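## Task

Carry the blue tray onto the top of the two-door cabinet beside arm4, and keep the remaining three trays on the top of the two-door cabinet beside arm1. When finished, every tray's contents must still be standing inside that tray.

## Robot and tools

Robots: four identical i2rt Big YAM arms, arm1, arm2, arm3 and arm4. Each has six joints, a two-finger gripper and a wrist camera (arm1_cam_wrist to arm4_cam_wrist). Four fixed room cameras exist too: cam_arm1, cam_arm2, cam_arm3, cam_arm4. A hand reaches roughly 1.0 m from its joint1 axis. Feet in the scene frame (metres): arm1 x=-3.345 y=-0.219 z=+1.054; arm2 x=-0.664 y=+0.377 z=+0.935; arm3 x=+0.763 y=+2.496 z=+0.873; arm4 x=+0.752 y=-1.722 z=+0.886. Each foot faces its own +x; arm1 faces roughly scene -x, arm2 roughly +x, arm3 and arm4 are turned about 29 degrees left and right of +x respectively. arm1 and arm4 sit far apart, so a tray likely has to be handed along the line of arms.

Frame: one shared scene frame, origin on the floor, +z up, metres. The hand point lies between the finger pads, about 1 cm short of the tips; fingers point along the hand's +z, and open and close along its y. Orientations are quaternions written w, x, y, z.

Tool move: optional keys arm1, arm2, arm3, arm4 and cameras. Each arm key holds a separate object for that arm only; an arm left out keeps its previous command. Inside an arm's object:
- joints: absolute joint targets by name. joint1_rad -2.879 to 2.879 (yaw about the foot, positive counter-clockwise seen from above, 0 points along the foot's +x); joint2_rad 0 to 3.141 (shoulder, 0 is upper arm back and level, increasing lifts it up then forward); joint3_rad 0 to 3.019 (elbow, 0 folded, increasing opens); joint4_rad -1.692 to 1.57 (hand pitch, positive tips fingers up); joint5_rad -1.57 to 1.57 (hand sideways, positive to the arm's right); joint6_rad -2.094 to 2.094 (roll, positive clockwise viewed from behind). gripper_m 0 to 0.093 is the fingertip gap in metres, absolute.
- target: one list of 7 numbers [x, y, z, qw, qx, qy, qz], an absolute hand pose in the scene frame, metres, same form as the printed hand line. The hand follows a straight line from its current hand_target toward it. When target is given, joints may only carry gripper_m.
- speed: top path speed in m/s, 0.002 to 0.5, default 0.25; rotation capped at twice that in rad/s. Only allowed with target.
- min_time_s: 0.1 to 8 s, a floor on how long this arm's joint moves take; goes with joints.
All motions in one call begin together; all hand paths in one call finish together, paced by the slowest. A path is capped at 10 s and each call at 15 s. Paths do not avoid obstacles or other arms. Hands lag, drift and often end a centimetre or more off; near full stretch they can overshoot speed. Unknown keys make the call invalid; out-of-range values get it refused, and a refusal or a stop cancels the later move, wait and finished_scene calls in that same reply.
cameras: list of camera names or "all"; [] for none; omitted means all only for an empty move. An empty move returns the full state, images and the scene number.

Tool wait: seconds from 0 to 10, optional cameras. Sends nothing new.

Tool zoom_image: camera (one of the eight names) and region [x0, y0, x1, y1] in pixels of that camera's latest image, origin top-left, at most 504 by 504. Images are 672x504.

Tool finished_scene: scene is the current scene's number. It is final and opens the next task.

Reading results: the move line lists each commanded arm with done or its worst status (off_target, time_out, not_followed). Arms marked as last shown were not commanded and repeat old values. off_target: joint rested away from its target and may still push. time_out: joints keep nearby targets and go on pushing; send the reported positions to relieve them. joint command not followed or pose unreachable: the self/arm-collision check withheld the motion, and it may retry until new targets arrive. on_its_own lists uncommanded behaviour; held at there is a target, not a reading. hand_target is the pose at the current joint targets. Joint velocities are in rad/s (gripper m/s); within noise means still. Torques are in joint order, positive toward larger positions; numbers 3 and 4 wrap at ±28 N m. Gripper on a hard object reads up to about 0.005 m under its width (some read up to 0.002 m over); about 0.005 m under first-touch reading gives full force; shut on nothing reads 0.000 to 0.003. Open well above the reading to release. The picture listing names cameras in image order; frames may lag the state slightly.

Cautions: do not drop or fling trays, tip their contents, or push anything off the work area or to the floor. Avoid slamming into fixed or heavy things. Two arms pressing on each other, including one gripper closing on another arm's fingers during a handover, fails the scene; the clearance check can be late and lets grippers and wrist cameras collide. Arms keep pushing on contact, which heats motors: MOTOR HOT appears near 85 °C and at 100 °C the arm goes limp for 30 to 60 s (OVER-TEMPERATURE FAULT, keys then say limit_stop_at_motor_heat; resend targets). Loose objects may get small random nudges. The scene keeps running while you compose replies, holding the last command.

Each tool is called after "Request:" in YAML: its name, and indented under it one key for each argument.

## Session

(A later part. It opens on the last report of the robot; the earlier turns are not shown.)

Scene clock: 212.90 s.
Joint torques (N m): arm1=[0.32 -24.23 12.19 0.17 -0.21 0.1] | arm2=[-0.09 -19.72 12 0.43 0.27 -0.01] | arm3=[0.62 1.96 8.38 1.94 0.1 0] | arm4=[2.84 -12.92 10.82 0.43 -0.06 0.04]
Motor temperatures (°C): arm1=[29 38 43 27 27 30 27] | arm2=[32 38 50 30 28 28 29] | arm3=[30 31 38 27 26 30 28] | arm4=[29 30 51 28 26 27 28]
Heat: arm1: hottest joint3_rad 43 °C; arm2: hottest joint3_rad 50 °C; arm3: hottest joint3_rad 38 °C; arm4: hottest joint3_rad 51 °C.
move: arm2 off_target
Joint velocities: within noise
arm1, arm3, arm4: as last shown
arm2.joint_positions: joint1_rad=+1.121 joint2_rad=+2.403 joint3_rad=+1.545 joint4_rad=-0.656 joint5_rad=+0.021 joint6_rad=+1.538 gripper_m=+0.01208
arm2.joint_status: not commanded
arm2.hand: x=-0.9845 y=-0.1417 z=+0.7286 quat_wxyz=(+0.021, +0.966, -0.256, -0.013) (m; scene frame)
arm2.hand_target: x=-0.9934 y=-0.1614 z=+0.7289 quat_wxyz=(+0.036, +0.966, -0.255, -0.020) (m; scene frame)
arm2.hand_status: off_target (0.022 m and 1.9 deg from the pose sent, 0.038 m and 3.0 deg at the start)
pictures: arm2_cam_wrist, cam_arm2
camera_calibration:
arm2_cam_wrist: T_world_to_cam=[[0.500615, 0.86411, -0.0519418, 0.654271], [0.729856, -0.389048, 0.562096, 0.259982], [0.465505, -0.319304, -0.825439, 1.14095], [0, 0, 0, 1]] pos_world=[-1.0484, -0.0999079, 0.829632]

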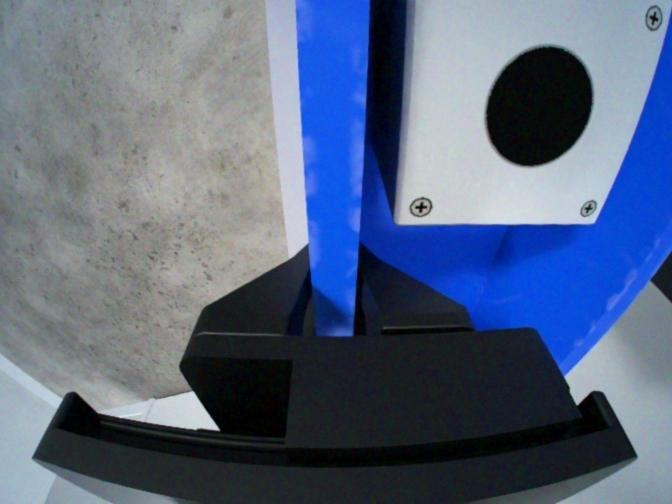

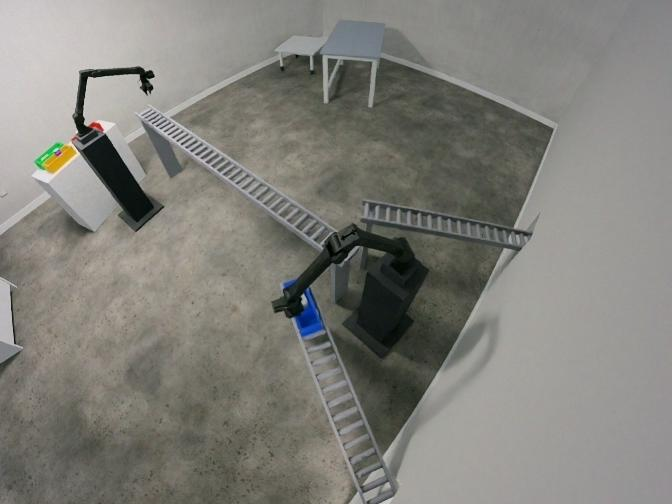

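Request:
move:
  arm2: {"target":[-0.984,-0.143,0.755,0.036,0.967,-0.255,-0.02],"speed":0.08}
  cameras: ["arm2_cam_wrist"]

Scene clock: 224.93 s.
Joint torques (N m): arm1=[0.32 -24.23 12.19 0.17 -0.21 0.1] | arm2=[-0.32 -25.58 6.41 0.4 0.25 -0.03] | arm3=[0.62 2.02 8.39 1.87 0.1 0] | arm4=[2.02 -12.81 10.66 0.43 -0.03 0.04]
Motor temperatures (°C): arm1=[29 38 43 27 27 30 27] | arm2=[32 37 50 30 28 28 29] | arm3=[30 31 38 27 26 30 28] | arm4=[29 31 51 28 26 27 28]
Heat: arm1: hottest joint3_rad 43 °C; arm2: hottest joint3_rad 50 °C; arm3: hottest joint3_rad 38 °C; arm4: hottest joint3_rad 51 °C.
move: arm2 off_target
Joint velocities: within noise
arm1, arm3, arm4: as last shown
arm2.joint_positions: joint1_rad=+1.121 joint2_rad=+2.388 joint3_rad=+1.508 joint4_rad=-0.648 joint5_rad=+0.022 joint6_rad=+1.538 gripper_m=+0.01208
arm2.joint_status: not commanded
arm2.hand: x=-0.9777 y=-0.1306 z=+0.7280 quat_wxyz=(+0.015, +0.967, -0.256, -0.011) (m; scene frame)
arm2.hand_target: x=-0.9838 y=-0.1428 z=+0.7545 quat_wxyz=(+0.036, +0.966, -0.255, -0.020) (m; scene frame)
arm2.hand_status: off_target (0.030 m and 2.6 deg from the pose sent, 0.027 m and 1.9 deg at the start)
pictures: arm2_cam_wrist
camera_calibration:
arm2_cam_wrist: T_world_to_cam=[[0.500838, 0.864699, -0.0381625, 0.631502], [0.726059, -0.395718, 0.562358, 0.254891], [0.471169, -0.309358, -0.826013, 1.14813], [0, 0, 0, 1]] pos_world=[-1.04231, -0.090012, 0.829126]

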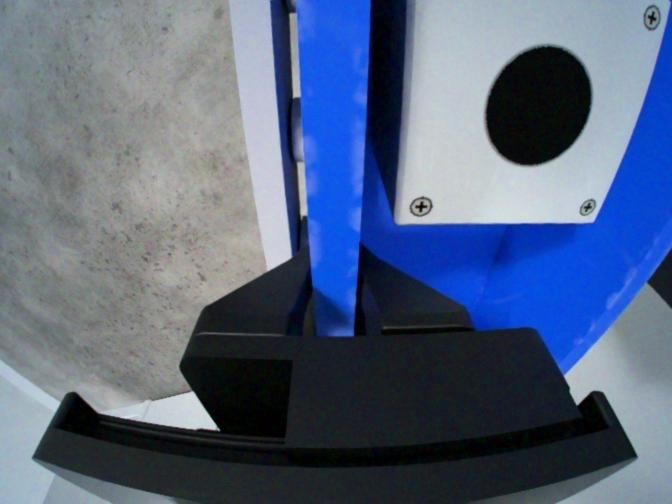

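Request:
move:
  arm2: {"joints":{"joint2_rad":2.405,"joint4_rad":-0.65},"min_time_s":0.6}
  cameras: ["arm2_cam_wrist","cam_arm2"]

Request:
zoom_image:
  camera: "cam_arm2"
  region: [260, 240, 360, 350]

Scene clock: 230.07 s.
Joint torques (N m): arm1=[0.32 -24.23 12.21 0.2 -0.21 0.1] | arm2=[-0.26 -20.07 6.39 0.14 0.25 -0.03] | arm3=[0.44 1.96 8.38 1.92 0.09 -0.02] | arm4=[1.61 -12.81 10.56 0.5 -0.03 0.03]
Motor temperatures (°C): arm1=[29 38 43 27 27 30 27] | arm2=[32 39 49 30 28 28 29] | arm3=[30 31 38 27 26 30 28] | arm4=[29 31 51 28 26 27 28]
Heat: arm1: hottest joint3_rad 43 °C; arm2: hottest joint3_rad 49 °C; arm3: hottest joint3_rad 38 °C; arm4: hottest joint3_rad 51 °C.
move: arm2 done
Joint velocities: within noise
arm1.joint_positions: joint1_rad=-1.721 joint2_rad=+2.231 joint3_rad=+1.885 joint4_rad=-1.242 joint5_rad=-0.214 joint6_rad=+1.487 gripper_m=+0.02792
arm1.joint_status: not commanded
arm1.hand: x=-3.3306 y=+0.4448 z=+1.0650 quat_wxyz=(-0.107, -0.002, +0.994, -0.003) (m; scene frame)
arm1.hand_target: x=-3.3351 y=+0.4642 z=+1.1004 quat_wxyz=(-0.106, -0.006, +0.994, +0.030) (m; scene frame)
arm1.hand_status: not commanded
arm2.joint_positions: joint1_rad=+1.121 joint2_rad=+2.389 joint3_rad=+1.508 joint4_rad=-0.648 joint5_rad=+0.022 joint6_rad=+1.538 gripper_m=+0.01208
arm2.joint_status: all done
arm2.hand: x=-0.9775 y=-0.1301 z=+0.7271 quat_wxyz=(+0.014, +0.967, -0.256, -0.011) (m; scene frame)
arm2.hand_target: x=-0.9717 y=-0.1235 z=+0.7170 quat_wxyz=(+0.002, +0.967, -0.254, -0.010) (m; scene frame)
arm2.hand_status: not commanded
arm3.joint_positions: joint1_rad=+0.571 joint2_rad=+0.631 joint3_rad=+1.447 joint4_rad=-1.461 joint5_rad=+0.147 joint6_rad=+0.795 gripper_m=+0.09396
arm3.joint_status: not commanded
arm3.hand: x=+0.8909 y=+2.6771 z=+1.4095 quat_wxyz=(-0.314, +0.093, -0.890, -0.316) (m; scene frame)
arm3.hand_target: x=+0.8898 y=+2.6751 z=+1.4178 quat_wxyz=(-0.319, +0.092, -0.886, -0.324) (m; scene frame)
arm3.hand_status: not commanded
arm4: as last shown
pictures: arm2_cam_wrist, cam_arm2
camera_calibration:
arm2_cam_wrist: T_world_to_cam=[[0.500876, 0.864742, -0.0366753, 0.629923], [0.725585, -0.396418, 0.562475, 0.254661], [0.471857, -0.308341, -0.826, 1.14826], [0, 0, 0, 1]] pos_world=[-1.04211, -0.0897123, 0.828325]

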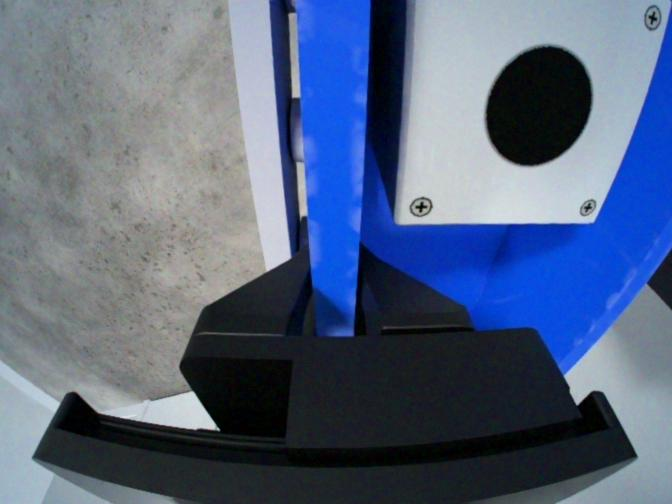

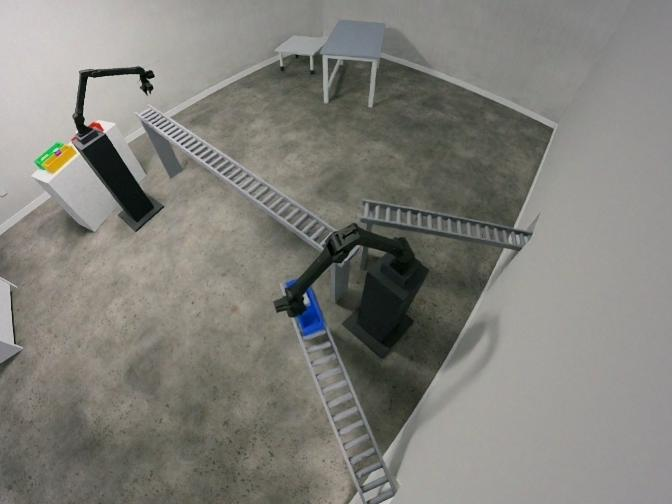

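Scaled by 4.582 from the camera's 672x504 image, which has a finer 960x720 frame.

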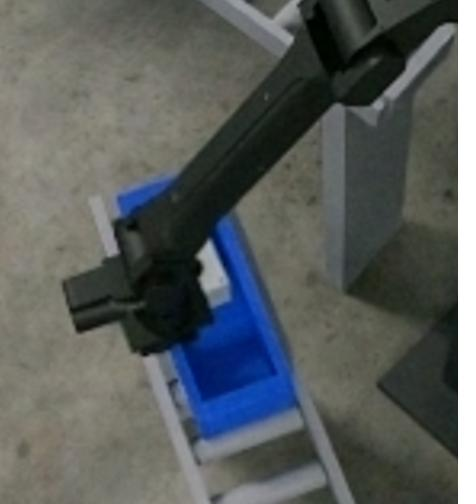

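Request:
move:
  arm2: {"joints":{"joint2_rad":2.43,"joint4_rad":-0.64},"min_time_s":0.8}

Request:
move:
  arm2: {"joints":{"gripper_m":0.02}}
  cameras: ["arm2_cam_wrist","cam_arm2"]

Request:
zoom_image:
  camera: "cam_arm2"
  region: [260, 240, 380, 360]

Scene clock: 236.80 s.
Joint torques (N m): arm1=[0.32 -24.23 12.19 0.17 -0.22 0.1] | arm2=[-0.21 -18.08 6.38 0.59 0.25 -0.03] | arm3=[0.62 2.14 8.4 1.92 0.11 -0.02] | arm4=[2.49 -12.4 10.85 0.65 -0.07 0.11]
Motor temperatures (°C): arm1=[29 38 43 27 27 30 27] | arm2=[32 38 47 30 28 28 29] | arm3=[30 31 38 27 26 29 28] | arm4=[29 31 52 28 26 27 28]
Heat: arm1: hottest joint3_rad 43 °C; arm2: hottest joint3_rad 47 °C; arm3: hottest joint3_rad 38 °C; arm4: hottest joint3_rad 52 °C.
move: arm2 done
Joint velocities: within noise
arm1, arm3, arm4: as last shown
arm2.joint_positions: joint1_rad=+1.121 joint2_rad=+2.392 joint3_rad=+1.508 joint4_rad=-0.648 joint5_rad=+0.022 joint6_rad=+1.538 gripper_m=+0.01208
arm2.joint_status: all done
arm2.hand: x=-0.9770 y=-0.1294 z=+0.7256 quat_wxyz=(+0.013, +0.967, -0.256, -0.011) (m; scene frame)
arm2.hand_target: x=-0.9683 y=-0.1181 z=+0.7029 quat_wxyz=(-0.005, +0.967, -0.254, -0.008) (m; scene frame)
arm2.hand_status: not commanded
pictures: none

Scene clock: 237.30 s.
Joint torques (N m): arm1=[0.32 -24.23 12.19 0.17 -0.21 0.1] | arm2=[-0.38 -18.2 6.38 0.59 0.2 -0.03] | arm3=[0.44 2.08 8.38 1.91 0.1 -0.01] | arm4=[2.2 -12.81 10.65 0.54 -0.07 0.05]
Motor temperatures (°C): arm1=[29 38 43 27 27 30 27] | arm2=[32 38 47 30 28 28 29] | arm3=[30 31 38 27 26 29 28] | arm4=[29 31 52 28 26 27 28]
Heat: arm1: hottest joint3_rad 43 °C; arm2: hottest joint3_rad 47 °C; arm3: hottest joint3_rad 38 °C; arm4: hottest joint3_rad 52 °C.
move: arm2 done
Joint velocities: within noise
arm1, arm3, arm4: as last shown
arm2.joint_positions: joint1_rad=+1.121 joint2_rad=+2.392 joint3_rad=+1.508 joint4_rad=-0.647 joint5_rad=+0.022 joint6_rad=+1.538 gripper_m=+0.01982
arm2.joint_status: all done
arm2.hand: x=-0.9771 y=-0.1294 z=+0.7256 quat_wxyz=(+0.013, +0.967, -0.256, -0.011) (m; scene frame)
arm2.hand_target: x=-0.9683 y=-0.1182 z=+0.7031 quat_wxyz=(-0.005, +0.967, -0.254, -0.008) (m; scene frame)
arm2.hand_status: not commanded
pictures: arm2_cam_wrist, cam_arm2
camera_calibration:
arm2_cam_wrist: T_world_to_cam=[[0.500847, 0.864854, -0.0343644, 0.627405], [0.725317, -0.397712, 0.561908, 0.255631], [0.472301, -0.306355, -0.826485, 1.14812], [0, 0, 0, 1]] pos_world=[-1.04191, -0.0892132, 0.826825]

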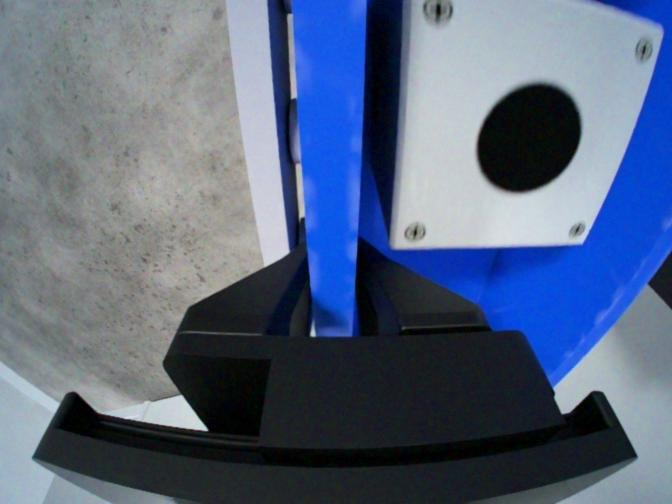

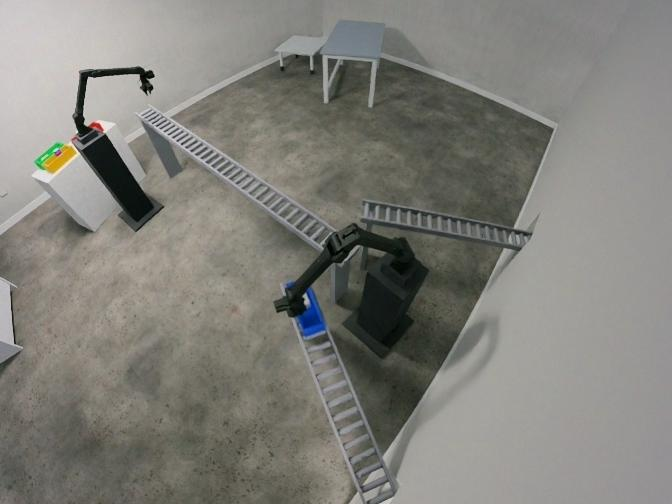

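Scaled by 4.200 from the camera's 672x504 image, which has a finer 960x720 frame.

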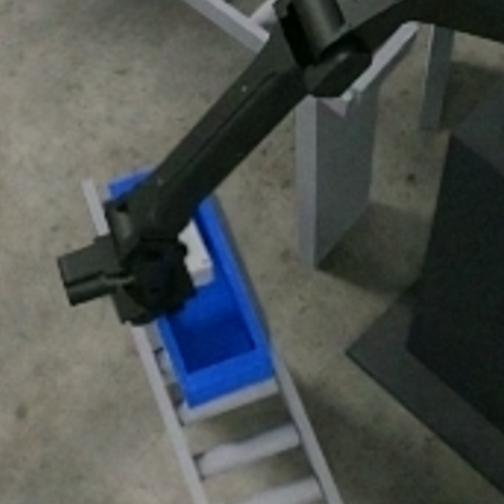

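Request:
move:
  arm2: {"target":[-0.983,-0.138,0.95,0.02,0.967,-0.255,-0.012],"speed":0.3,"joints":{"gripper_m":0.026}}
  cameras: ["cam_arm2"]

Request:
wait:
  seconds: 5
  cameras: ["arm4_cam_wrist","cam_arm2","cam_arm4"]

Scene clock: 242.83 s.
Joint torques (N m): arm1=[0.32 -24.23 12.19 0.17 -0.21 0.1] | arm2=[-0.44 -20.07 13.18 -0.18 -0.07 -0.04] | arm3=[0.44 1.96 8.35 1.94 0.1 -0.02] | arm4=[1.79 -12.4 10.7 0.47 -0.03 0.06]
Motor temperatures (°C): arm1=[29 38 43 27 27 30 27] | arm2=[31 38 46 30 28 28 29] | arm3=[30 31 38 27 26 29 28] | arm4=[29 31 52 28 26 27 28]
Heat: arm1: hottest joint3_rad 43 °C; arm2: hottest joint3_rad 46 °C; arm3: hottest joint3_rad 38 °C; arm4: hottest joint3_rad 52 °C.
move: arm2 off_target
Joint velocities: within noise
arm1, arm3, arm4: as last shown
arm2.joint_positions: joint1_rad=+1.121 joint2_rad=+2.030 joint3_rad=+1.520 joint4_rad=-1.041 joint5_rad=+0.022 joint6_rad=+1.538 gripper_m=+0.02588
arm2.joint_status: all done
arm2.hand: x=-0.9752 y=-0.1229 z=+0.9353 quat_wxyz=(+0.003, +0.967, -0.256, -0.008) (m; scene frame)
arm2.hand_target: x=-0.9827 y=-0.1374 z=+0.9502 quat_wxyz=(+0.020, +0.967, -0.255, -0.012) (m; scene frame)
arm2.hand_status: off_target (0.022 m and 2.0 deg from the pose sent, 0.225 m and 0.9 deg at the start)
pictures: cam_arm2

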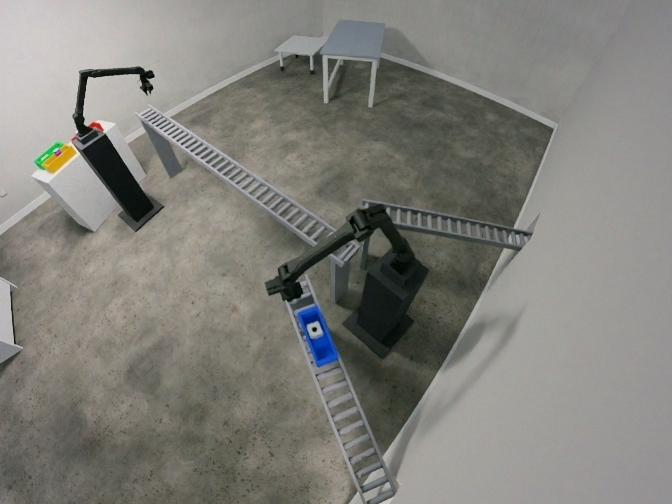

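Scene clock: 247.83 s.
Joint torques (N m): arm1=[0.32 -24.23 12.19 0.17 -0.21 0.1] | arm2=[-0.44 -19.96 13.19 -0.14 -0.07 -0.04] | arm3=[0.38 2.08 8.43 1.94 0.1 -0.02] | arm4=[2.26 -13.68 10.78 0.39 -0.01 0.08]
Motor temperatures (°C): arm1=[29 38 43 27 27 30 27] | arm2=[31 38 46 30 28 28 28] | arm3=[30 31 38 27 26 29 28] | arm4=[29 31 52 28 26 27 28]
Heat: arm1: hottest joint3_rad 43 °C; arm2: hottest joint3_rad 46 °C; arm3: hottest joint3_rad 38 °C; arm4: hottest joint3_rad 52 °C.
Joint velocities: within noise
arm1.joint_positions: joint1_rad=-1.721 joint2_rad=+2.231 joint3_rad=+1.885 joint4_rad=-1.242 joint5_rad=-0.214 joint6_rad=+1.487 gripper_m=+0.02792
arm1.joint_status: not commanded
arm1.hand: x=-3.3306 y=+0.4448 z=+1.0650 quat_wxyz=(-0.107, -0.002, +0.994, -0.003) (m; scene frame)
arm1.hand_target: x=-3.3351 y=+0.4642 z=+1.1004 quat_wxyz=(-0.106, -0.006, +0.994, +0.030) (m; scene frame)
arm1.hand_status: not commanded
arm2.joint_positions: joint1_rad=+1.121 joint2_rad=+2.030 joint3_rad=+1.520 joint4_rad=-1.041 joint5_rad=+0.022 joint6_rad=+1.538 gripper_m=+0.02588
arm2.joint_status: all done
arm2.hand: x=-0.9752 y=-0.1228 z=+0.9353 quat_wxyz=(+0.003, +0.967, -0.256, -0.008) (m; scene frame)
arm2.hand_target: x=-0.9827 y=-0.1373 z=+0.9502 quat_wxyz=(+0.020, +0.967, -0.255, -0.012) (m; scene frame)
arm2.hand_status: off_target (0.023 m and 2.0 deg from the pose sent, 0.225 m and 0.9 deg at the start)
arm3.joint_positions: joint1_rad=+0.571 joint2_rad=+0.631 joint3_rad=+1.447 joint4_rad=-1.461 joint5_rad=+0.147 joint6_rad=+0.795 gripper_m=+0.09396
arm3.joint_status: not commanded
arm3.hand: x=+0.8909 y=+2.6771 z=+1.4095 quat_wxyz=(-0.314, +0.093, -0.890, -0.316) (m; scene frame)
arm3.hand_target: x=+0.8898 y=+2.6751 z=+1.4178 quat_wxyz=(-0.319, +0.092, -0.886, -0.324) (m; scene frame)
arm3.hand_status: not commanded
arm4.joint_positions: joint1_rad=+1.435 joint2_rad=+1.850 joint3_rad=+1.384 joint4_rad=-1.142 joint5_rad=+0.004 joint6_rad=+1.431 gripper_m=+0.04507
arm4.joint_status: not commanded
arm4.hand: x=+1.0745 y=-1.3101 z=+0.9419 quat_wxyz=(+0.006, -0.258, -0.966, +0.018) (m; scene frame)
arm4.hand_target: x=+1.0794 y=-1.2905 z=+0.9504 quat_wxyz=(+0.000, -0.259, -0.966, +0.000) (m; scene frame)
arm4.hand_status: not commanded
wait: 5.00 s; at rest by 0.27 s
pictures: arm4_cam_wrist, cam_arm2, cam_arm4
camera_calibration:
arm4_cam_wrist: T_world_to_cam=[[-0.498076, -0.866132, 0.0416673, -0.638146], [-0.66936, 0.414579, 0.616507, 0.68047], [-0.551251, 0.279177, -0.786246, 1.82541], [0, 0, 0, 1]] pos_world=[1.14389, -1.34444, 1.0423]

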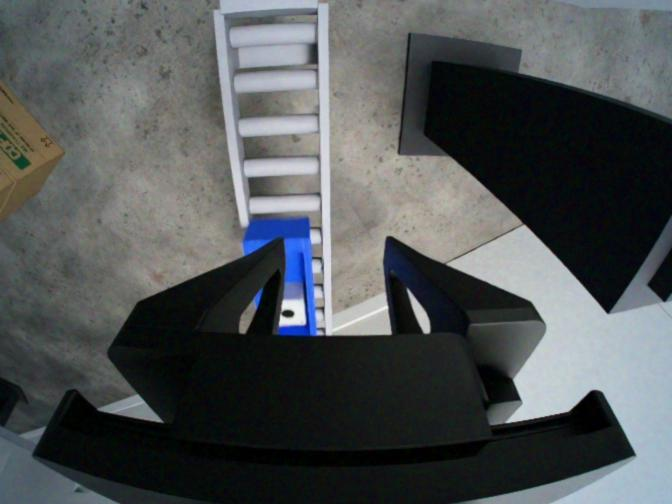

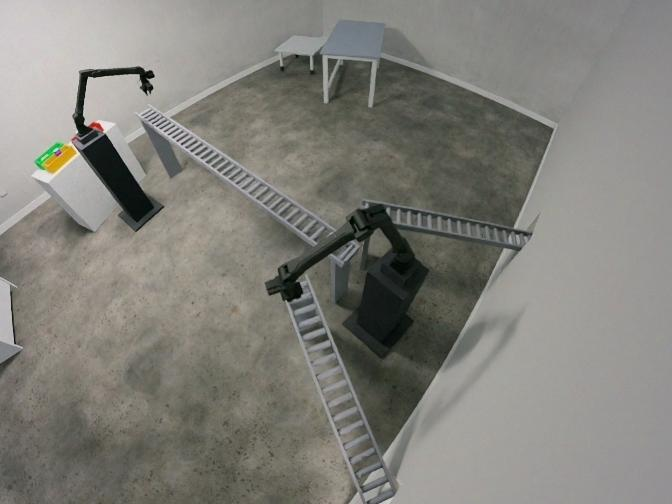

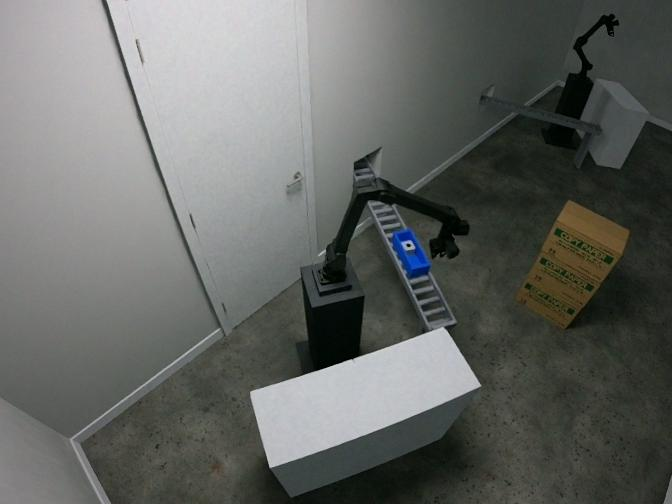

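Request:
move:
  arm4: {"target":[1.103,-1.29,0.70,0,0.259,0.966,0],"speed":0.2}
  cameras: ["arm4_cam_wrist"]

Scene clock: 252.83 s.
Joint torques (N m): arm1=[0.32 -24.23 12.19 0.17 -0.21 0.1] | arm2=[-0.44 -20.01 13.18 -0.17 -0.07 -0.04] | arm3=[0.62 2.14 8.42 1.95 0.09 -0.02] | arm4=[-0.03 -15.44 6.75 0.55 0.01 -0.25]
Motor temperatures (°C): arm1=[29 38 43 27 27 30 27] | arm2=[31 37 46 30 28 28 28] | arm3=[30 31 38 27 26 29 28] | arm4=[29 31 51 28 26 27 28]
Heat: arm1: hottest joint3_rad 43 °C; arm2: hottest joint3_rad 46 °C; arm3: hottest joint3_rad 38 °C; arm4: hottest joint3_rad 51 °C.
move: arm4 off_target
Joint velocities: within noise
arm1, arm2, arm3: as last shown
arm4.joint_positions: joint1_rad=+1.431 joint2_rad=+2.296 joint3_rad=+1.354 joint4_rad=-0.658 joint5_rad=+0.003 joint6_rad=+1.427 gripper_m=+0.04507
arm4.joint_status: not commanded
arm4.hand: x=+1.0870 y=-1.2973 z=+0.6977 quat_wxyz=(+0.005, -0.259, -0.966, +0.014) (m; scene frame)
arm4.hand_target: x=+1.1028 y=-1.2905 z=+0.7003 quat_wxyz=(+0.000, -0.259, -0.966, +0.000) (m; scene frame)
arm4.hand_status: off_target (0.018 m and 1.7 deg from the pose sent, 0.244 m and 2.2 deg at the start)
pictures: arm4_cam_wrist
camera_calibration:
arm4_cam_wrist: T_world_to_cam=[[-0.498305, -0.866359, 0.0333772, -0.604899], [-0.672247, 0.410395, 0.616166, 0.832069], [-0.547519, 0.284601, -0.786909, 1.64023], [0, 0, 0, 1]] pos_world=[1.15599, -1.33235, 0.79821]

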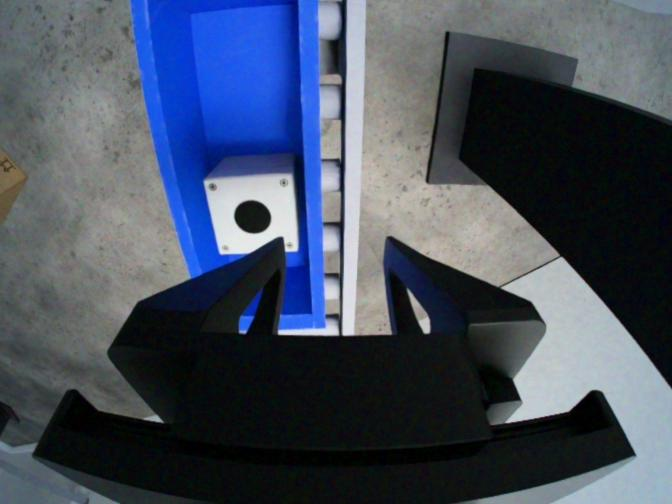

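Request:
move:
  arm4: {"target":[1.131,-1.294,0.612,0,0.259,0.966,0],"speed":0.15}
  cameras: ["arm4_cam_wrist"]

Scene clock: 263.57 s.
Joint torques (N m): arm1=[0.32 -24.23 12.19 0.17 -0.21 0.1] | arm2=[-0.44 -19.96 13.19 -0.17 -0.07 -0.04] | arm3=[0.56 2.08 8.34 1.96 0.11 -0.02] | arm4=[-0.5 -15.62 6.19 0.46 -0.03 -0.22]
Motor temperatures (°C): arm1=[29 38 43 27 27 30 27] | arm2=[31 36 47 30 28 28 28] | arm3=[29 31 38 27 26 29 28] | arm4=[29 30 49 28 26 27 28]
Heat: arm1: hottest joint3_rad 43 °C; arm2: hottest joint3_rad 47 °C; arm3: hottest joint3_rad 38 °C; arm4: hottest joint3_rad 49 °C.
move: arm4 off_target
Joint velocities: within noise
arm1, arm2, arm3: as last shown
arm4.joint_positions: joint1_rad=+1.386 joint2_rad=+2.501 joint3_rad=+1.480 joint4_rad=-0.571 joint5_rad=+0.003 joint6_rad=+1.385 gripper_m=+0.04507
arm4.joint_status: not commanded
arm4.hand: x=+1.1179 y=-1.2983 z=+0.6144 quat_wxyz=(+0.004, -0.260, -0.966, +0.010) (m; scene frame)
arm4.hand_target: x=+1.1309 y=-1.2942 z=+0.6123 quat_wxyz=(+0.000, -0.259, -0.966, +0.000) (m; scene frame)
arm4.hand_status: off_target (0.014 m and 1.2 deg from the pose sent, 0.097 m and 1.7 deg at the start)
pictures: arm4_cam_wrist
camera_calibration:
arm4_cam_wrist: T_world_to_cam=[[-0.500462, -0.865384, 0.0254495, -0.579101], [-0.673838, 0.407809, 0.616145, 0.903059], [-0.543581, 0.291209, -0.787221, 1.59624], [0, 0, 0, 1]] pos_world=[1.18638, -1.33426, 0.71492]

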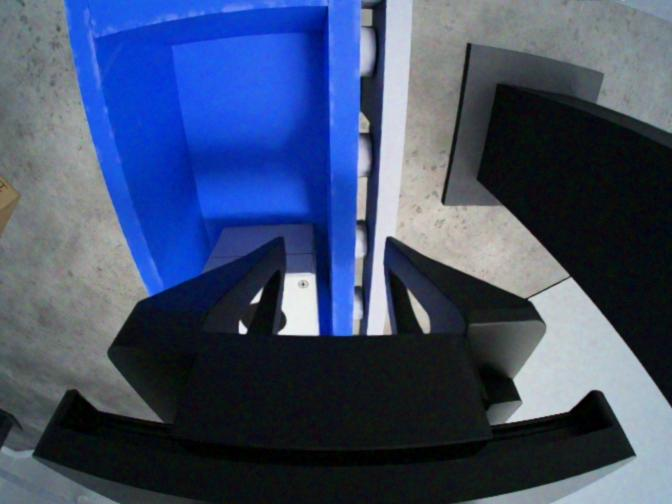

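Request:
move:
  arm4: {"target":[1.112,-1.289,0.545,0,0.259,0.966,0],"speed":0.12,"joints":{"gripper_m":0.042}}
  cameras: ["arm4_cam_wrist"]

Scene clock: 271.50 s.
Joint torques (N m): arm1=[0.32 -24.23 12.21 0.18 -0.21 0.1] | arm2=[-0.44 -20.01 13.19 -0.16 -0.07 -0.04] | arm3=[0.38 2.26 8.42 1.92 0.1 -0.01] | arm4=[1.73 -16.21 5.34 0.5 -0.03 0.04]
Motor temperatures (°C): arm1=[29 38 44 27 27 30 27] | arm2=[31 36 48 30 28 28 28] | arm3=[29 31 38 27 26 29 28] | arm4=[29 31 48 28 26 27 28]
Heat: arm1: hottest joint3_rad 44 °C; arm2: hottest joint3_rad 48 °C; arm3: hottest joint3_rad 38 °C; arm4: hottest joint3_rad 48 °C.
move: arm4 off_target
Joint velocities: within noise
arm1, arm2, arm3: as last shown
arm4.joint_positions: joint1_rad=+1.389 joint2_rad=+2.644 joint3_rad=+1.539 joint4_rad=-0.484 joint5_rad=+0.003 joint6_rad=+1.387 gripper_m=+0.04207
arm4.joint_status: all done
arm4.hand: x=+1.1123 y=-1.3024 z=+0.5477 quat_wxyz=(+0.003, -0.259, -0.966, +0.009) (m; scene frame)
arm4.hand_target: x=+1.1118 y=-1.2891 z=+0.5453 quat_wxyz=(+0.000, -0.259, -0.966, +0.000) (m; scene frame)
arm4.hand_status: off_target (0.014 m and 1.1 deg from the pose sent, 0.070 m and 1.2 deg at the start)
pictures: arm4_cam_wrist
camera_calibration:
arm4_cam_wrist: T_world_to_cam=[[-0.500159, -0.865612, 0.0235903, -0.583351], [-0.674829, 0.406704, 0.61579, 0.941947], [-0.54263, 0.292073, -0.787557, 1.54212], [0, 0, 0, 1]] pos_world=[1.18068, -1.33846, 0.648223]

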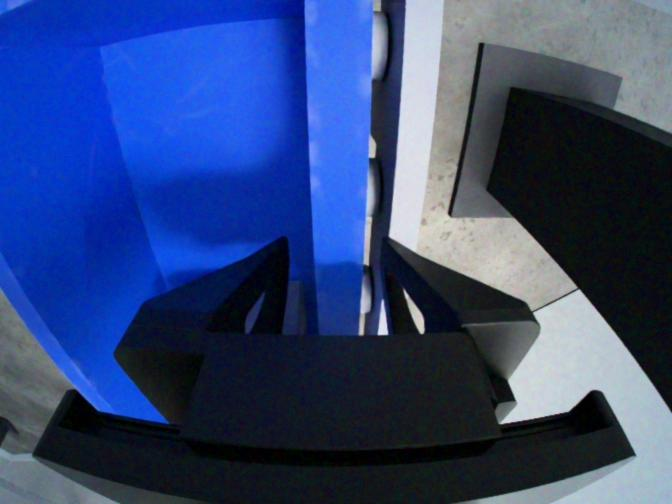

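Request:
move:
  arm4: {"joints":{"gripper_m":0.0}}

Request:
move:
  arm4: {"target":[1.108,-1.283,0.72,0,0.259,0.966,0],"speed":0.12}
  cameras: ["arm4_cam_wrist","cam_arm4"]

Request:
zoom_image:
  camera: "cam_arm4"
  region: [320, 180, 500, 360]

Scene clock: 280.77 s.
Joint torques (N m): arm1=[0.32 -24.23 12.19 0.17 -0.21 0.1] | arm2=[-0.5 -20.01 13.18 -0.16 -0.07 -0.04] | arm3=[0.56 2.26 8.38 1.92 0.08 -0.01] | arm4=[2.55 -15.27 5.15 0.39 0.08 0.1]
Motor temperatures (°C): arm1=[29 38 44 27 27 30 27] | arm2=[31 36 48 30 28 28 27] | arm3=[29 31 38 27 26 29 28] | arm4=[29 31 46 28 26 27 28]
Heat: arm1: hottest joint3_rad 44 °C; arm2: hottest joint3_rad 48 °C; arm3: hottest joint3_rad 38 °C; arm4: hottest joint3_rad 46 °C.
move: arm4 off_target
Joint velocities: within noise
arm1, arm2, arm3: as last shown
arm4.joint_positions: joint1_rad=+1.389 joint2_rad=+2.641 joint3_rad=+1.539 joint4_rad=-0.482 joint5_rad=+0.002 joint6_rad=+1.386 gripper_m=+0.01192
arm4.joint_status: gripper_m off_target (ended at +0.01195, target +0.00000)
arm4.hand: x=+1.1133 y=-1.3006 z=+0.5494 quat_wxyz=(+0.003, -0.259, -0.966, +0.007) (m; scene frame)
arm4.hand_target: x=+1.1117 y=-1.2893 z=+0.5452 quat_wxyz=(+0.000, -0.259, -0.966, +0.000) (m; scene frame)
arm4.hand_status: not commanded
pictures: none

Scene clock: 283.00 s.
Joint torques (N m): arm1=[0.32 -24.23 12.21 0.18 -0.21 0.1] | arm2=[-0.44 -20.01 13.16 -0.16 -0.06 -0.04] | arm3=[0.56 2.08 8.35 1.95 0.09 -0.01] | arm4=[1.79 -21.13 5.63 -0.18 -0.2 -0.01]
Motor temperatures (°C): arm1=[29 38 44 27 27 30 27] | arm2=[31 36 48 30 28 28 27] | arm3=[29 31 38 27 26 29 28] | arm4=[29 32 45 28 26 27 28]
Heat: arm1: hottest joint3_rad 44 °C; arm2: hottest joint3_rad 48 °C; arm3: hottest joint3_rad 38 °C; arm4: hottest joint3_rad 45 °C.
move: arm4 off_target
Joint velocities: within noise
arm1, arm2, arm3: as last shown
arm4.joint_positions: joint1_rad=+1.400 joint2_rad=+2.339 joint3_rad=+1.390 joint4_rad=-0.690 joint5_rad=+0.006 joint6_rad=+1.403 gripper_m=+0.01183
arm4.joint_status: not commanded
arm4.hand: x=+1.0988 y=-1.3094 z=+0.6833 quat_wxyz=(+0.012, -0.261, -0.965, +0.032) (m; scene frame)
arm4.hand_target: x=+1.1073 y=-1.2838 z=+0.7194 quat_wxyz=(+0.001, -0.259, -0.966, +0.000) (m; scene frame)
arm4.hand_status: off_target (0.046 m and 3.9 deg from the pose sent, 0.172 m and 0.8 deg at the start)
pictures: arm4_cam_wrist, cam_arm4
camera_calibration:
arm4_cam_wrist: T_world_to_cam=[[-0.50188, -0.861925, 0.0721229, -0.625793], [-0.655661, 0.433507, 0.618208, 0.864501], [-0.564114, 0.262978, -0.782699, 1.62586], [0, 0, 0, 1]] pos_world=[1.16992, -1.34172, 0.783255]

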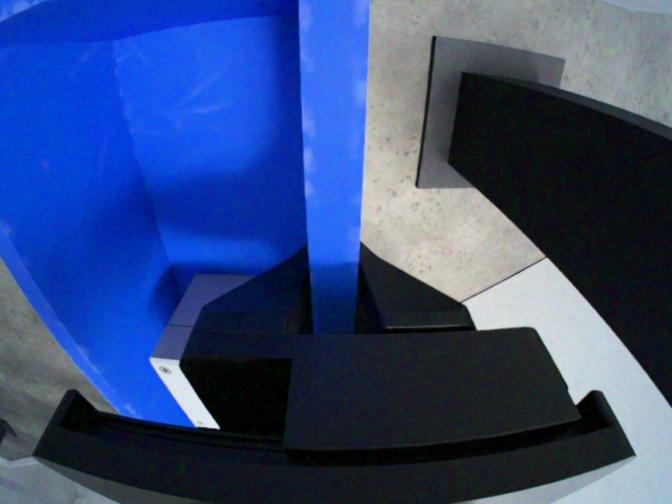

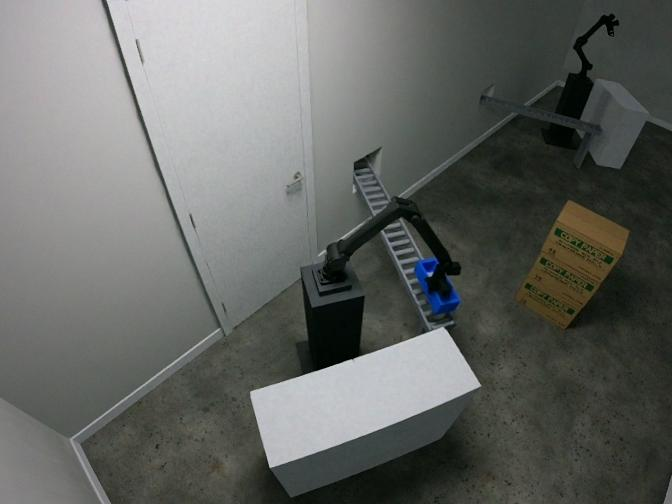

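Scaled by 2.800 from the camera's 672x504 image, which has a finer 960x720 frame.

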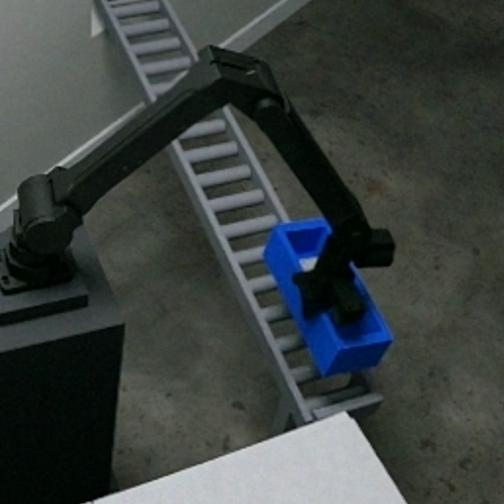

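Request:
move:
  arm4: {"target":[1.115,-1.29,0.99,-0.01,-0.259,-0.966,-0.025],"speed":0.25}

Request:
move:
  arm4: {"target":[1.24,-1.68,1.0,-0.02,-0.595,-0.804,-0.02],"speed":0.25}

Request:
move:
  arm4: {"target":[1.205,-2.013,0.93,-0.03,-0.848,-0.53,-0.018],"speed":0.25}
  cameras: ["arm4_cam_wrist","cam_arm4"]

Request:
zoom_image:
  camera: "cam_arm4"
  region: [230, 240, 500, 490]

Scene clock: 303.40 s.
Joint torques (N m): arm1=[0.32 -24.23 12.21 0.17 -0.21 0.1] | arm2=[-0.56 -20.01 13.19 -0.18 -0.07 -0.04] | arm3=[0.44 2.2 8.36 1.94 0.1 -0.01] | arm4=[0.09 -16.73 12.89 -0.05 -0.27 -0.2]
Motor temperatures (°C): arm1=[29 38 44 27 27 30 27] | arm2=[31 36 49 29 28 28 27] | arm3=[29 31 38 27 26 29 28] | arm4=[29 31 44 28 26 27 29]
Heat: arm1: hottest joint3_rad 44 °C; arm2: hottest joint3_rad 49 °C; arm3: hottest joint3_rad 38 °C; arm4: hottest joint3_rad 44 °C.
move: arm4 off_target
Joint velocities: within noise
arm1, arm2, arm3: as last shown
arm4.joint_positions: joint1_rad=+1.400 joint2_rad=+1.885 joint3_rad=+1.436 joint4_rad=-1.174 joint5_rad=+0.006 joint6_rad=+1.403 gripper_m=+0.01183
arm4.joint_status: not commanded
arm4.hand: x=+1.0959 y=-1.3132 z=+0.9420 quat_wxyz=(+0.009, -0.261, -0.965, +0.025) (m; scene frame)
arm4.hand_target: x=+1.1130 y=-1.2925 z=+0.9904 quat_wxyz=(-0.010, -0.259, -0.966, -0.025) (m; scene frame)
arm4.hand_status: off_target (0.057 m and 6.1 deg from the pose sent, 0.308 m and 7.0 deg at the start; pose on its path clipped on 28 of 61 steps)
pictures: none

Scene clock: 305.83 s.
Joint torques (N m): arm1=[0.32 -24.23 12.21 0.18 -0.21 0.1] | arm2=[-0.44 -19.96 13.18 -0.16 -0.07 -0.04] | arm3=[0.32 2.14 8.39 1.94 0.08 -0.02] | arm4=[1.38 -13.98 12.98 0.06 -0.45 -0.29]
Motor temperatures (°C): arm1=[29 38 44 27 27 30 27] | arm2=[31 36 50 29 28 28 27] | arm3=[29 31 38 27 26 29 28] | arm4=[29 32 44 28 26 27 29]
Heat: arm1: hottest joint3_rad 44 °C; arm2: hottest joint3_rad 50 °C; arm3: hottest joint3_rad 38 °C; arm4: hottest joint3_rad 44 °C.
move: arm4 off_target
Joint velocities: within noise
arm1, arm2, arm3: as last shown
arm4.joint_positions: joint1_rad=+0.610 joint2_rad=+1.676 joint3_rad=+1.200 joint4_rad=-1.130 joint5_rad=+0.011 joint6_rad=+1.378 gripper_m=+0.01183
arm4.joint_status: not commanded
arm4.hand: x=+1.2100 y=-1.6860 z=+0.9625 quat_wxyz=(+0.010, -0.603, -0.798, +0.016) (m; scene frame)
arm4.hand_target: x=+1.2374 y=-1.6804 z=+1.0007 quat_wxyz=(-0.020, -0.595, -0.804, -0.020) (m; scene frame)
arm4.hand_status: off_target (0.048 m and 5.5 deg from the pose sent, 0.398 m and 43.1 deg at the start)
pictures: none

Scene clock: 308.10 s.
Joint torques (N m): arm1=[0.32 -24.23 12.19 0.17 -0.21 0.1] | arm2=[-0.44 -20.01 13.19 -0.18 -0.07 -0.05] | arm3=[0.44 2.08 8.4 1.92 0.1 -0.01] | arm4=[0.67 -14.21 12.01 0.53 -0.39 -0.02]
Motor temperatures (°C): arm1=[29 38 44 27 27 30 27] | arm2=[31 36 50 29 28 28 27] | arm3=[29 31 38 27 26 29 28] | arm4=[29 32 44 28 26 27 29]
Heat: arm1: hottest joint3_rad 44 °C; arm2: hottest joint3_rad 50 °C; arm3: hottest joint3_rad 38 °C; arm4: hottest joint3_rad 44 °C.
move: arm4 off_target
Joint velocities: within noise
arm1.joint_positions: joint1_rad=-1.721 joint2_rad=+2.231 joint3_rad=+1.885 joint4_rad=-1.242 joint5_rad=-0.214 joint6_rad=+1.487 gripper_m=+0.02792
arm1.joint_status: not commanded
arm1.hand: x=-3.3306 y=+0.4448 z=+1.0650 quat_wxyz=(-0.107, -0.002, +0.994, -0.003) (m; scene frame)
arm1.hand_target: x=-3.3351 y=+0.4642 z=+1.1004 quat_wxyz=(-0.106, -0.006, +0.994, +0.030) (m; scene frame)
arm1.hand_status: not commanded
arm2.joint_positions: joint1_rad=+1.121 joint2_rad=+2.030 joint3_rad=+1.520 joint4_rad=-1.041 joint5_rad=+0.022 joint6_rad=+1.538 gripper_m=+0.02588
arm2.joint_status: not commanded
arm2.hand: x=-0.9752 y=-0.1228 z=+0.9353 quat_wxyz=(+0.003, +0.967, -0.256, -0.008) (m; scene frame)
arm2.hand_target: x=-0.9827 y=-0.1373 z=+0.9502 quat_wxyz=(+0.020, +0.967, -0.255, -0.012) (m; scene frame)
arm2.hand_status: not commanded
arm3.joint_positions: joint1_rad=+0.571 joint2_rad=+0.631 joint3_rad=+1.447 joint4_rad=-1.461 joint5_rad=+0.147 joint6_rad=+0.795 gripper_m=+0.09396
arm3.joint_status: not commanded
arm3.hand: x=+0.8909 y=+2.6771 z=+1.4095 quat_wxyz=(-0.314, +0.093, -0.890, -0.316) (m; scene frame)
arm3.hand_target: x=+0.8898 y=+2.6751 z=+1.4178 quat_wxyz=(-0.319, +0.092, -0.886, -0.324) (m; scene frame)
arm3.hand_status: not commanded
arm4.joint_positions: joint1_rad=-0.047 joint2_rad=+1.845 joint3_rad=+1.257 joint4_rad=-1.001 joint5_rad=+0.004 joint6_rad=+1.439 gripper_m=+0.01183
arm4.joint_status: not commanded
arm4.hand: x=+1.1735 y=-1.9960 z=+0.9026 quat_wxyz=(+0.008, -0.845, -0.535, +0.006) (m; scene frame)
arm4.hand_target: x=+1.2029 y=-2.0118 z=+0.9314 quat_wxyz=(-0.030, -0.847, -0.530, -0.018) (m; scene frame)
arm4.hand_status: off_target (0.045 m and 5.2 deg from the pose sent, 0.329 m and 42.3 deg at the start)
pictures: arm4_cam_wrist, cam_arm4
camera_calibration:
arm4_cam_wrist: T_world_to_cam=[[-0.904294, 0.42628, 0.0232001, 1.89171], [0.349669, 0.708405, 0.613102, 0.449148], [0.244918, 0.562536, -0.789663, 1.675], [0, 0, 0, 1]] pos_world=[1.14337, -2.06683, 1.00343]

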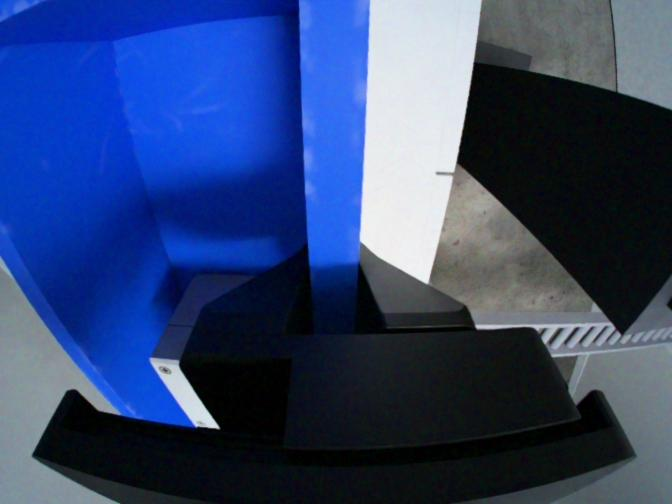

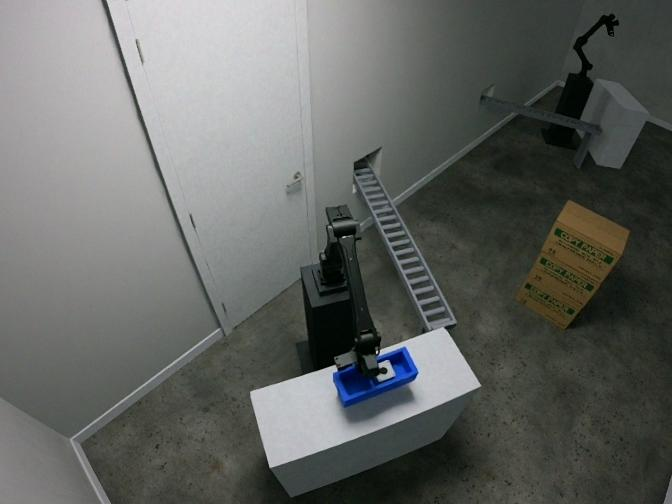

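Scaled by 1.867 from the camera's 672x504 image, which has a finer 960x720 frame.

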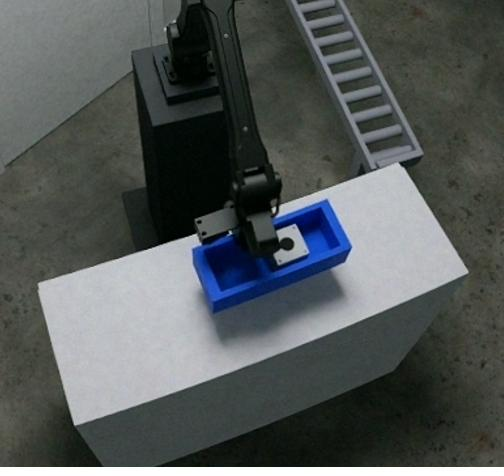

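Request:
move:
  arm4: {"target":[1.215,-2.02,0.845,-0.03,-0.848,-0.53,-0.018],"speed":0.15}

Request:
move:
  arm4: {"target":[1.212,-2.018,0.808,-0.022,-0.848,-0.53,-0.013],"speed":0.06}
  cameras: ["cam_arm4"]

Request:
zoom_image:
  camera: "cam_arm4"
  region: [300, 320, 460, 440]

Scene clock: 314.43 s.
Joint torques (N m): arm1=[0.32 -24.23 12.19 0.18 -0.21 0.1] | arm2=[-0.44 -20.01 13.19 -0.16 -0.07 -0.05] | arm3=[0.26 2.26 8.38 1.94 0.11 -0.01] | arm4=[0.67 -15.38 9.39 0.9 -0.38 0.04]
Motor temperatures (°C): arm1=[29 38 44 27 27 30 27] | arm2=[31 36 50 29 28 28 27] | arm3=[29 31 38 27 26 29 28] | arm4=[29 32 44 28 26 27 29]
Heat: arm1: hottest joint3_rad 44 °C; arm2: hottest joint3_rad 50 °C; arm3: hottest joint3_rad 38 °C; arm4: hottest joint3_rad 44 °C.
move: arm4 off_target
Joint velocities: within noise
arm1, arm2, arm3: as last shown
arm4.joint_positions: joint1_rad=-0.047 joint2_rad=+2.004 joint3_rad=+1.257 joint4_rad=-0.830 joint5_rad=+0.003 joint6_rad=+1.440 gripper_m=+0.01183
arm4.joint_status: not commanded
arm4.hand: x=+1.1889 y=-2.0057 z=+0.8239 quat_wxyz=(+0.002, -0.845, -0.535, +0.003) (m; scene frame)
arm4.hand_target: x=+1.2138 y=-2.0194 z=+0.8460 quat_wxyz=(-0.030, -0.847, -0.530, -0.018) (m; scene frame)
arm4.hand_status: off_target (0.037 m and 4.5 deg from the pose sent, 0.075 m and 5.1 deg at the start)
pictures: none

Scene clock: 315.57 s.
Joint torques (N m): arm1=[0.32 -24.23 12.18 0.18 -0.21 0.1] | arm2=[-0.44 -19.96 13.19 -0.17 -0.07 -0.04] | arm3=[0.56 2.2 8.42 1.94 0.09 -0.01] | arm4=[0.97 -11.63 8.68 0.85 -0.18 0]
Motor temperatures (°C): arm1=[29 38 44 27 27 30 27] | arm2=[31 36 50 29 28 28 27] | arm3=[29 31 38 27 26 29 28] | arm4=[29 32 44 28 26 27 29]
Heat: arm1: hottest joint3_rad 44 °C; arm2: hottest joint3_rad 50 °C; arm3: hottest joint3_rad 38 °C; arm4: hottest joint3_rad 44 °C.
move: arm4 off_target
Joint velocities: within noise
arm1, arm2, arm3: as last shown
arm4.joint_positions: joint1_rad=-0.047 joint2_rad=+2.020 joint3_rad=+1.259 joint4_rad=-0.770 joint5_rad=+0.001 joint6_rad=+1.440 gripper_m=+0.01183
arm4.joint_status: not commanded
arm4.hand: x=+1.1997 y=-2.0122 z=+0.8162 quat_wxyz=(-0.018, -0.845, -0.535, -0.008) (m; scene frame)
arm4.hand_target: x=+1.2115 y=-2.0178 z=+0.8084 quat_wxyz=(-0.022, -0.848, -0.530, -0.013) (m; scene frame)
arm4.hand_status: off_target (0.016 m and 1.0 deg from the pose sent, 0.031 m and 3.4 deg at the start)
pictures: cam_arm4

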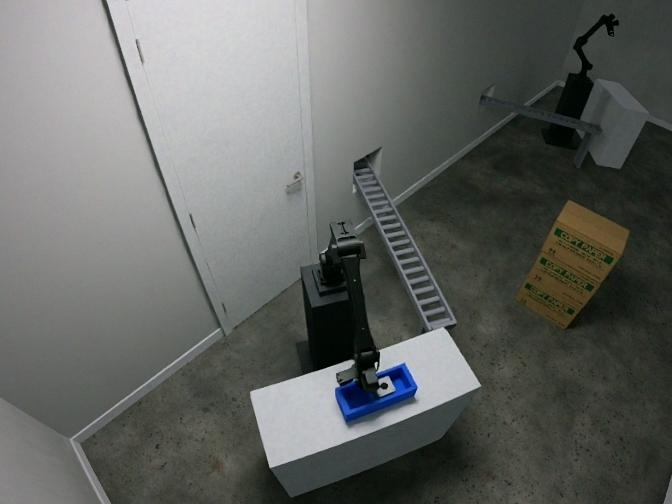

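Scaled by 3.150 from the camera's 672x504 image, which has a finer 960x720 frame.

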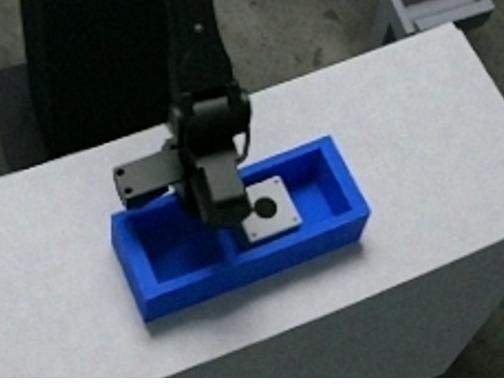

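Request:
move:
  arm4: {"target":[1.206,-2.015,0.793,-0.008,-0.848,-0.53,-0.004],"speed":0.06}

Request:
move:
  arm4: {"joints":{"gripper_m":0.03}}

Request:
move:
  arm4: {"target":[1.202,-2.012,1.0,-0.012,-0.848,-0.53,-0.006],"speed":0.2}
  cameras: ["cam_arm4","cam_arm1"]

Request:
zoom_image:
  camera: "cam_arm4"
  region: [300, 320, 460, 440]

Scene clock: 320.70 s.
Joint torques (N m): arm1=[0.32 -24.23 12.19 0.18 -0.21 0.1] | arm2=[-0.5 -20.01 13.18 -0.16 -0.07 -0.04] | arm3=[0.38 2.14 8.42 1.94 0.1 -0.01] | arm4=[0.97 -9.82 7.77 0.58 0.06 0.04]
Motor temperatures (°C): arm1=[29 38 44 27 27 30 27] | arm2=[31 36 50 29 28 28 27] | arm3=[29 31 38 27 26 29 28] | arm4=[29 31 44 28 26 27 30]
Heat: arm1: hottest joint3_rad 44 °C; arm2: hottest joint3_rad 50 °C; arm3: hottest joint3_rad 38 °C; arm4: hottest joint3_rad 44 °C.
move: arm4 off_target
Joint velocities: within noise
arm1, arm2, arm3: as last shown
arm4.joint_positions: joint1_rad=-0.047 joint2_rad=+2.027 joint3_rad=+1.269 joint4_rad=-0.770 joint5_rad=+0.001 joint6_rad=+1.440 gripper_m=+0.01183
arm4.joint_status: not commanded
arm4.hand: x=+1.2026 y=-2.0141 z=+0.8154 quat_wxyz=(-0.019, -0.845, -0.535, -0.008) (m; scene frame)
arm4.hand_target: x=+1.2049 y=-2.0144 z=+0.7935 quat_wxyz=(-0.008, -0.848, -0.530, -0.004) (m; scene frame)
arm4.hand_status: off_target (0.023 m and 1.5 deg from the pose sent, 0.024 m and 1.4 deg at the start)
pictures: none

Scene clock: 321.37 s.
Joint torques (N m): arm1=[0.26 -24.23 12.18 0.17 -0.21 0.1] | arm2=[-0.5 -20.01 13.18 -0.17 -0.07 -0.04] | arm3=[0.73 2.02 8.38 1.95 0.11 -0.02] | arm4=[1.32 -13.98 7.39 0.54 0.05 0.06]
Motor temperatures (°C): arm1=[29 38 44 27 27 30 27] | arm2=[31 36 50 29 28 28 27] | arm3=[29 31 38 27 26 29 28] | arm4=[29 31 44 28 26 27 30]
Heat: arm1: hottest joint3_rad 44 °C; arm2: hottest joint3_rad 50 °C; arm3: hottest joint3_rad 38 °C; arm4: hottest joint3_rad 44 °C.
move: arm4 done
Joint velocities: within noise
arm1, arm2, arm3: as last shown
arm4.joint_positions: joint1_rad=-0.047 joint2_rad=+2.067 joint3_rad=+1.271 joint4_rad=-0.767 joint5_rad=+0.000 joint6_rad=+1.440 gripper_m=+0.02993
arm4.joint_status: all done
arm4.hand: x=+1.1971 y=-2.0103 z=+0.7955 quat_wxyz=(-0.003, -0.845, -0.534, -0.001) (m; scene frame)
arm4.hand_target: x=+1.2050 y=-2.0145 z=+0.7936 quat_wxyz=(-0.008, -0.848, -0.530, -0.004) (m; scene frame)
arm4.hand_status: not commanded
pictures: none

Scene clock: 323.20 s.
Joint torques (N m): arm1=[0.32 -24.23 12.19 0.18 -0.21 0.1] | arm2=[-0.5 -19.96 13.19 -0.16 -0.07 -0.05] | arm3=[0.44 2.08 8.43 1.91 0.1 -0.01] | arm4=[1.2 -14.39 10.86 -0.38 0.03 0.05]
Motor temperatures (°C): arm1=[29 38 44 27 27 30 27] | arm2=[31 36 50 29 28 28 27] | arm3=[29 31 38 27 26 29 28] | arm4=[29 32 44 28 26 27 29]
Heat: arm1: hottest joint3_rad 44 °C; arm2: hottest joint3_rad 50 °C; arm3: hottest joint3_rad 38 °C; arm4: hottest joint3_rad 44 °C.
move: arm4 off_target
Joint velocities: within noise
arm1, arm2, arm3: as last shown
arm4.joint_positions: joint1_rad=-0.047 joint2_rad=+1.794 joint3_rad=+1.406 joint4_rad=-1.202 joint5_rad=+0.000 joint6_rad=+1.440 gripper_m=+0.02996
arm4.joint_status: not commanded
arm4.hand: x=+1.1889 y=-2.0050 z=+0.9778 quat_wxyz=(+0.009, -0.845, -0.534, +0.004) (m; scene frame)
arm4.hand_target: x=+1.2013 y=-2.0116 z=+1.0002 quat_wxyz=(-0.012, -0.848, -0.530, -0.006) (m; scene frame)
arm4.hand_status: off_target (0.027 m and 2.7 deg from the pose sent, 0.205 m and 1.3 deg at the start)
pictures: cam_arm1, cam_arm4

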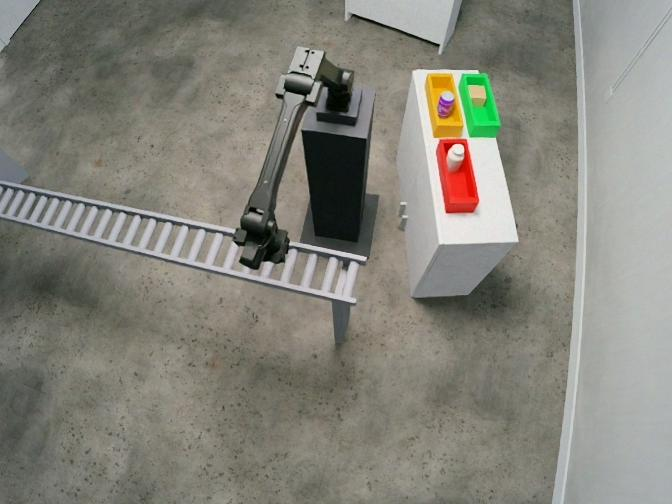

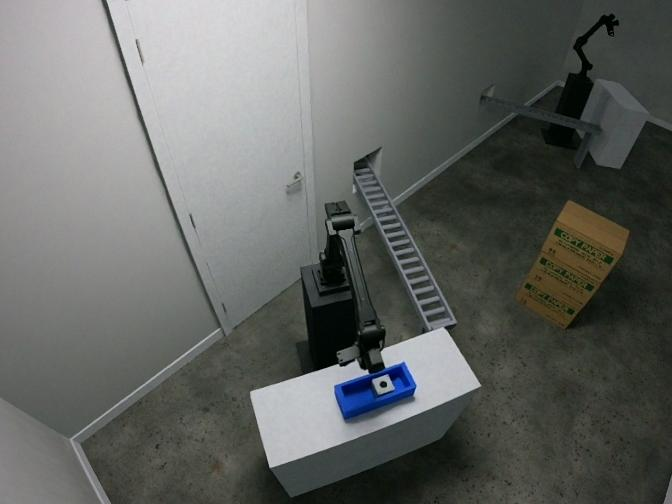

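Scaled by 3.150 from the camera's 672x504 image, which has a finer 960x720 frame.

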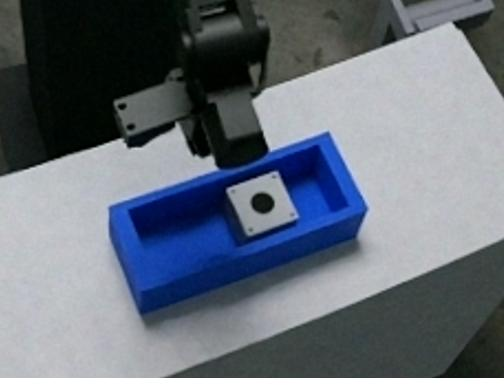

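Request:
finished_scene:
  scene: 2

The scene is finished: the task was done.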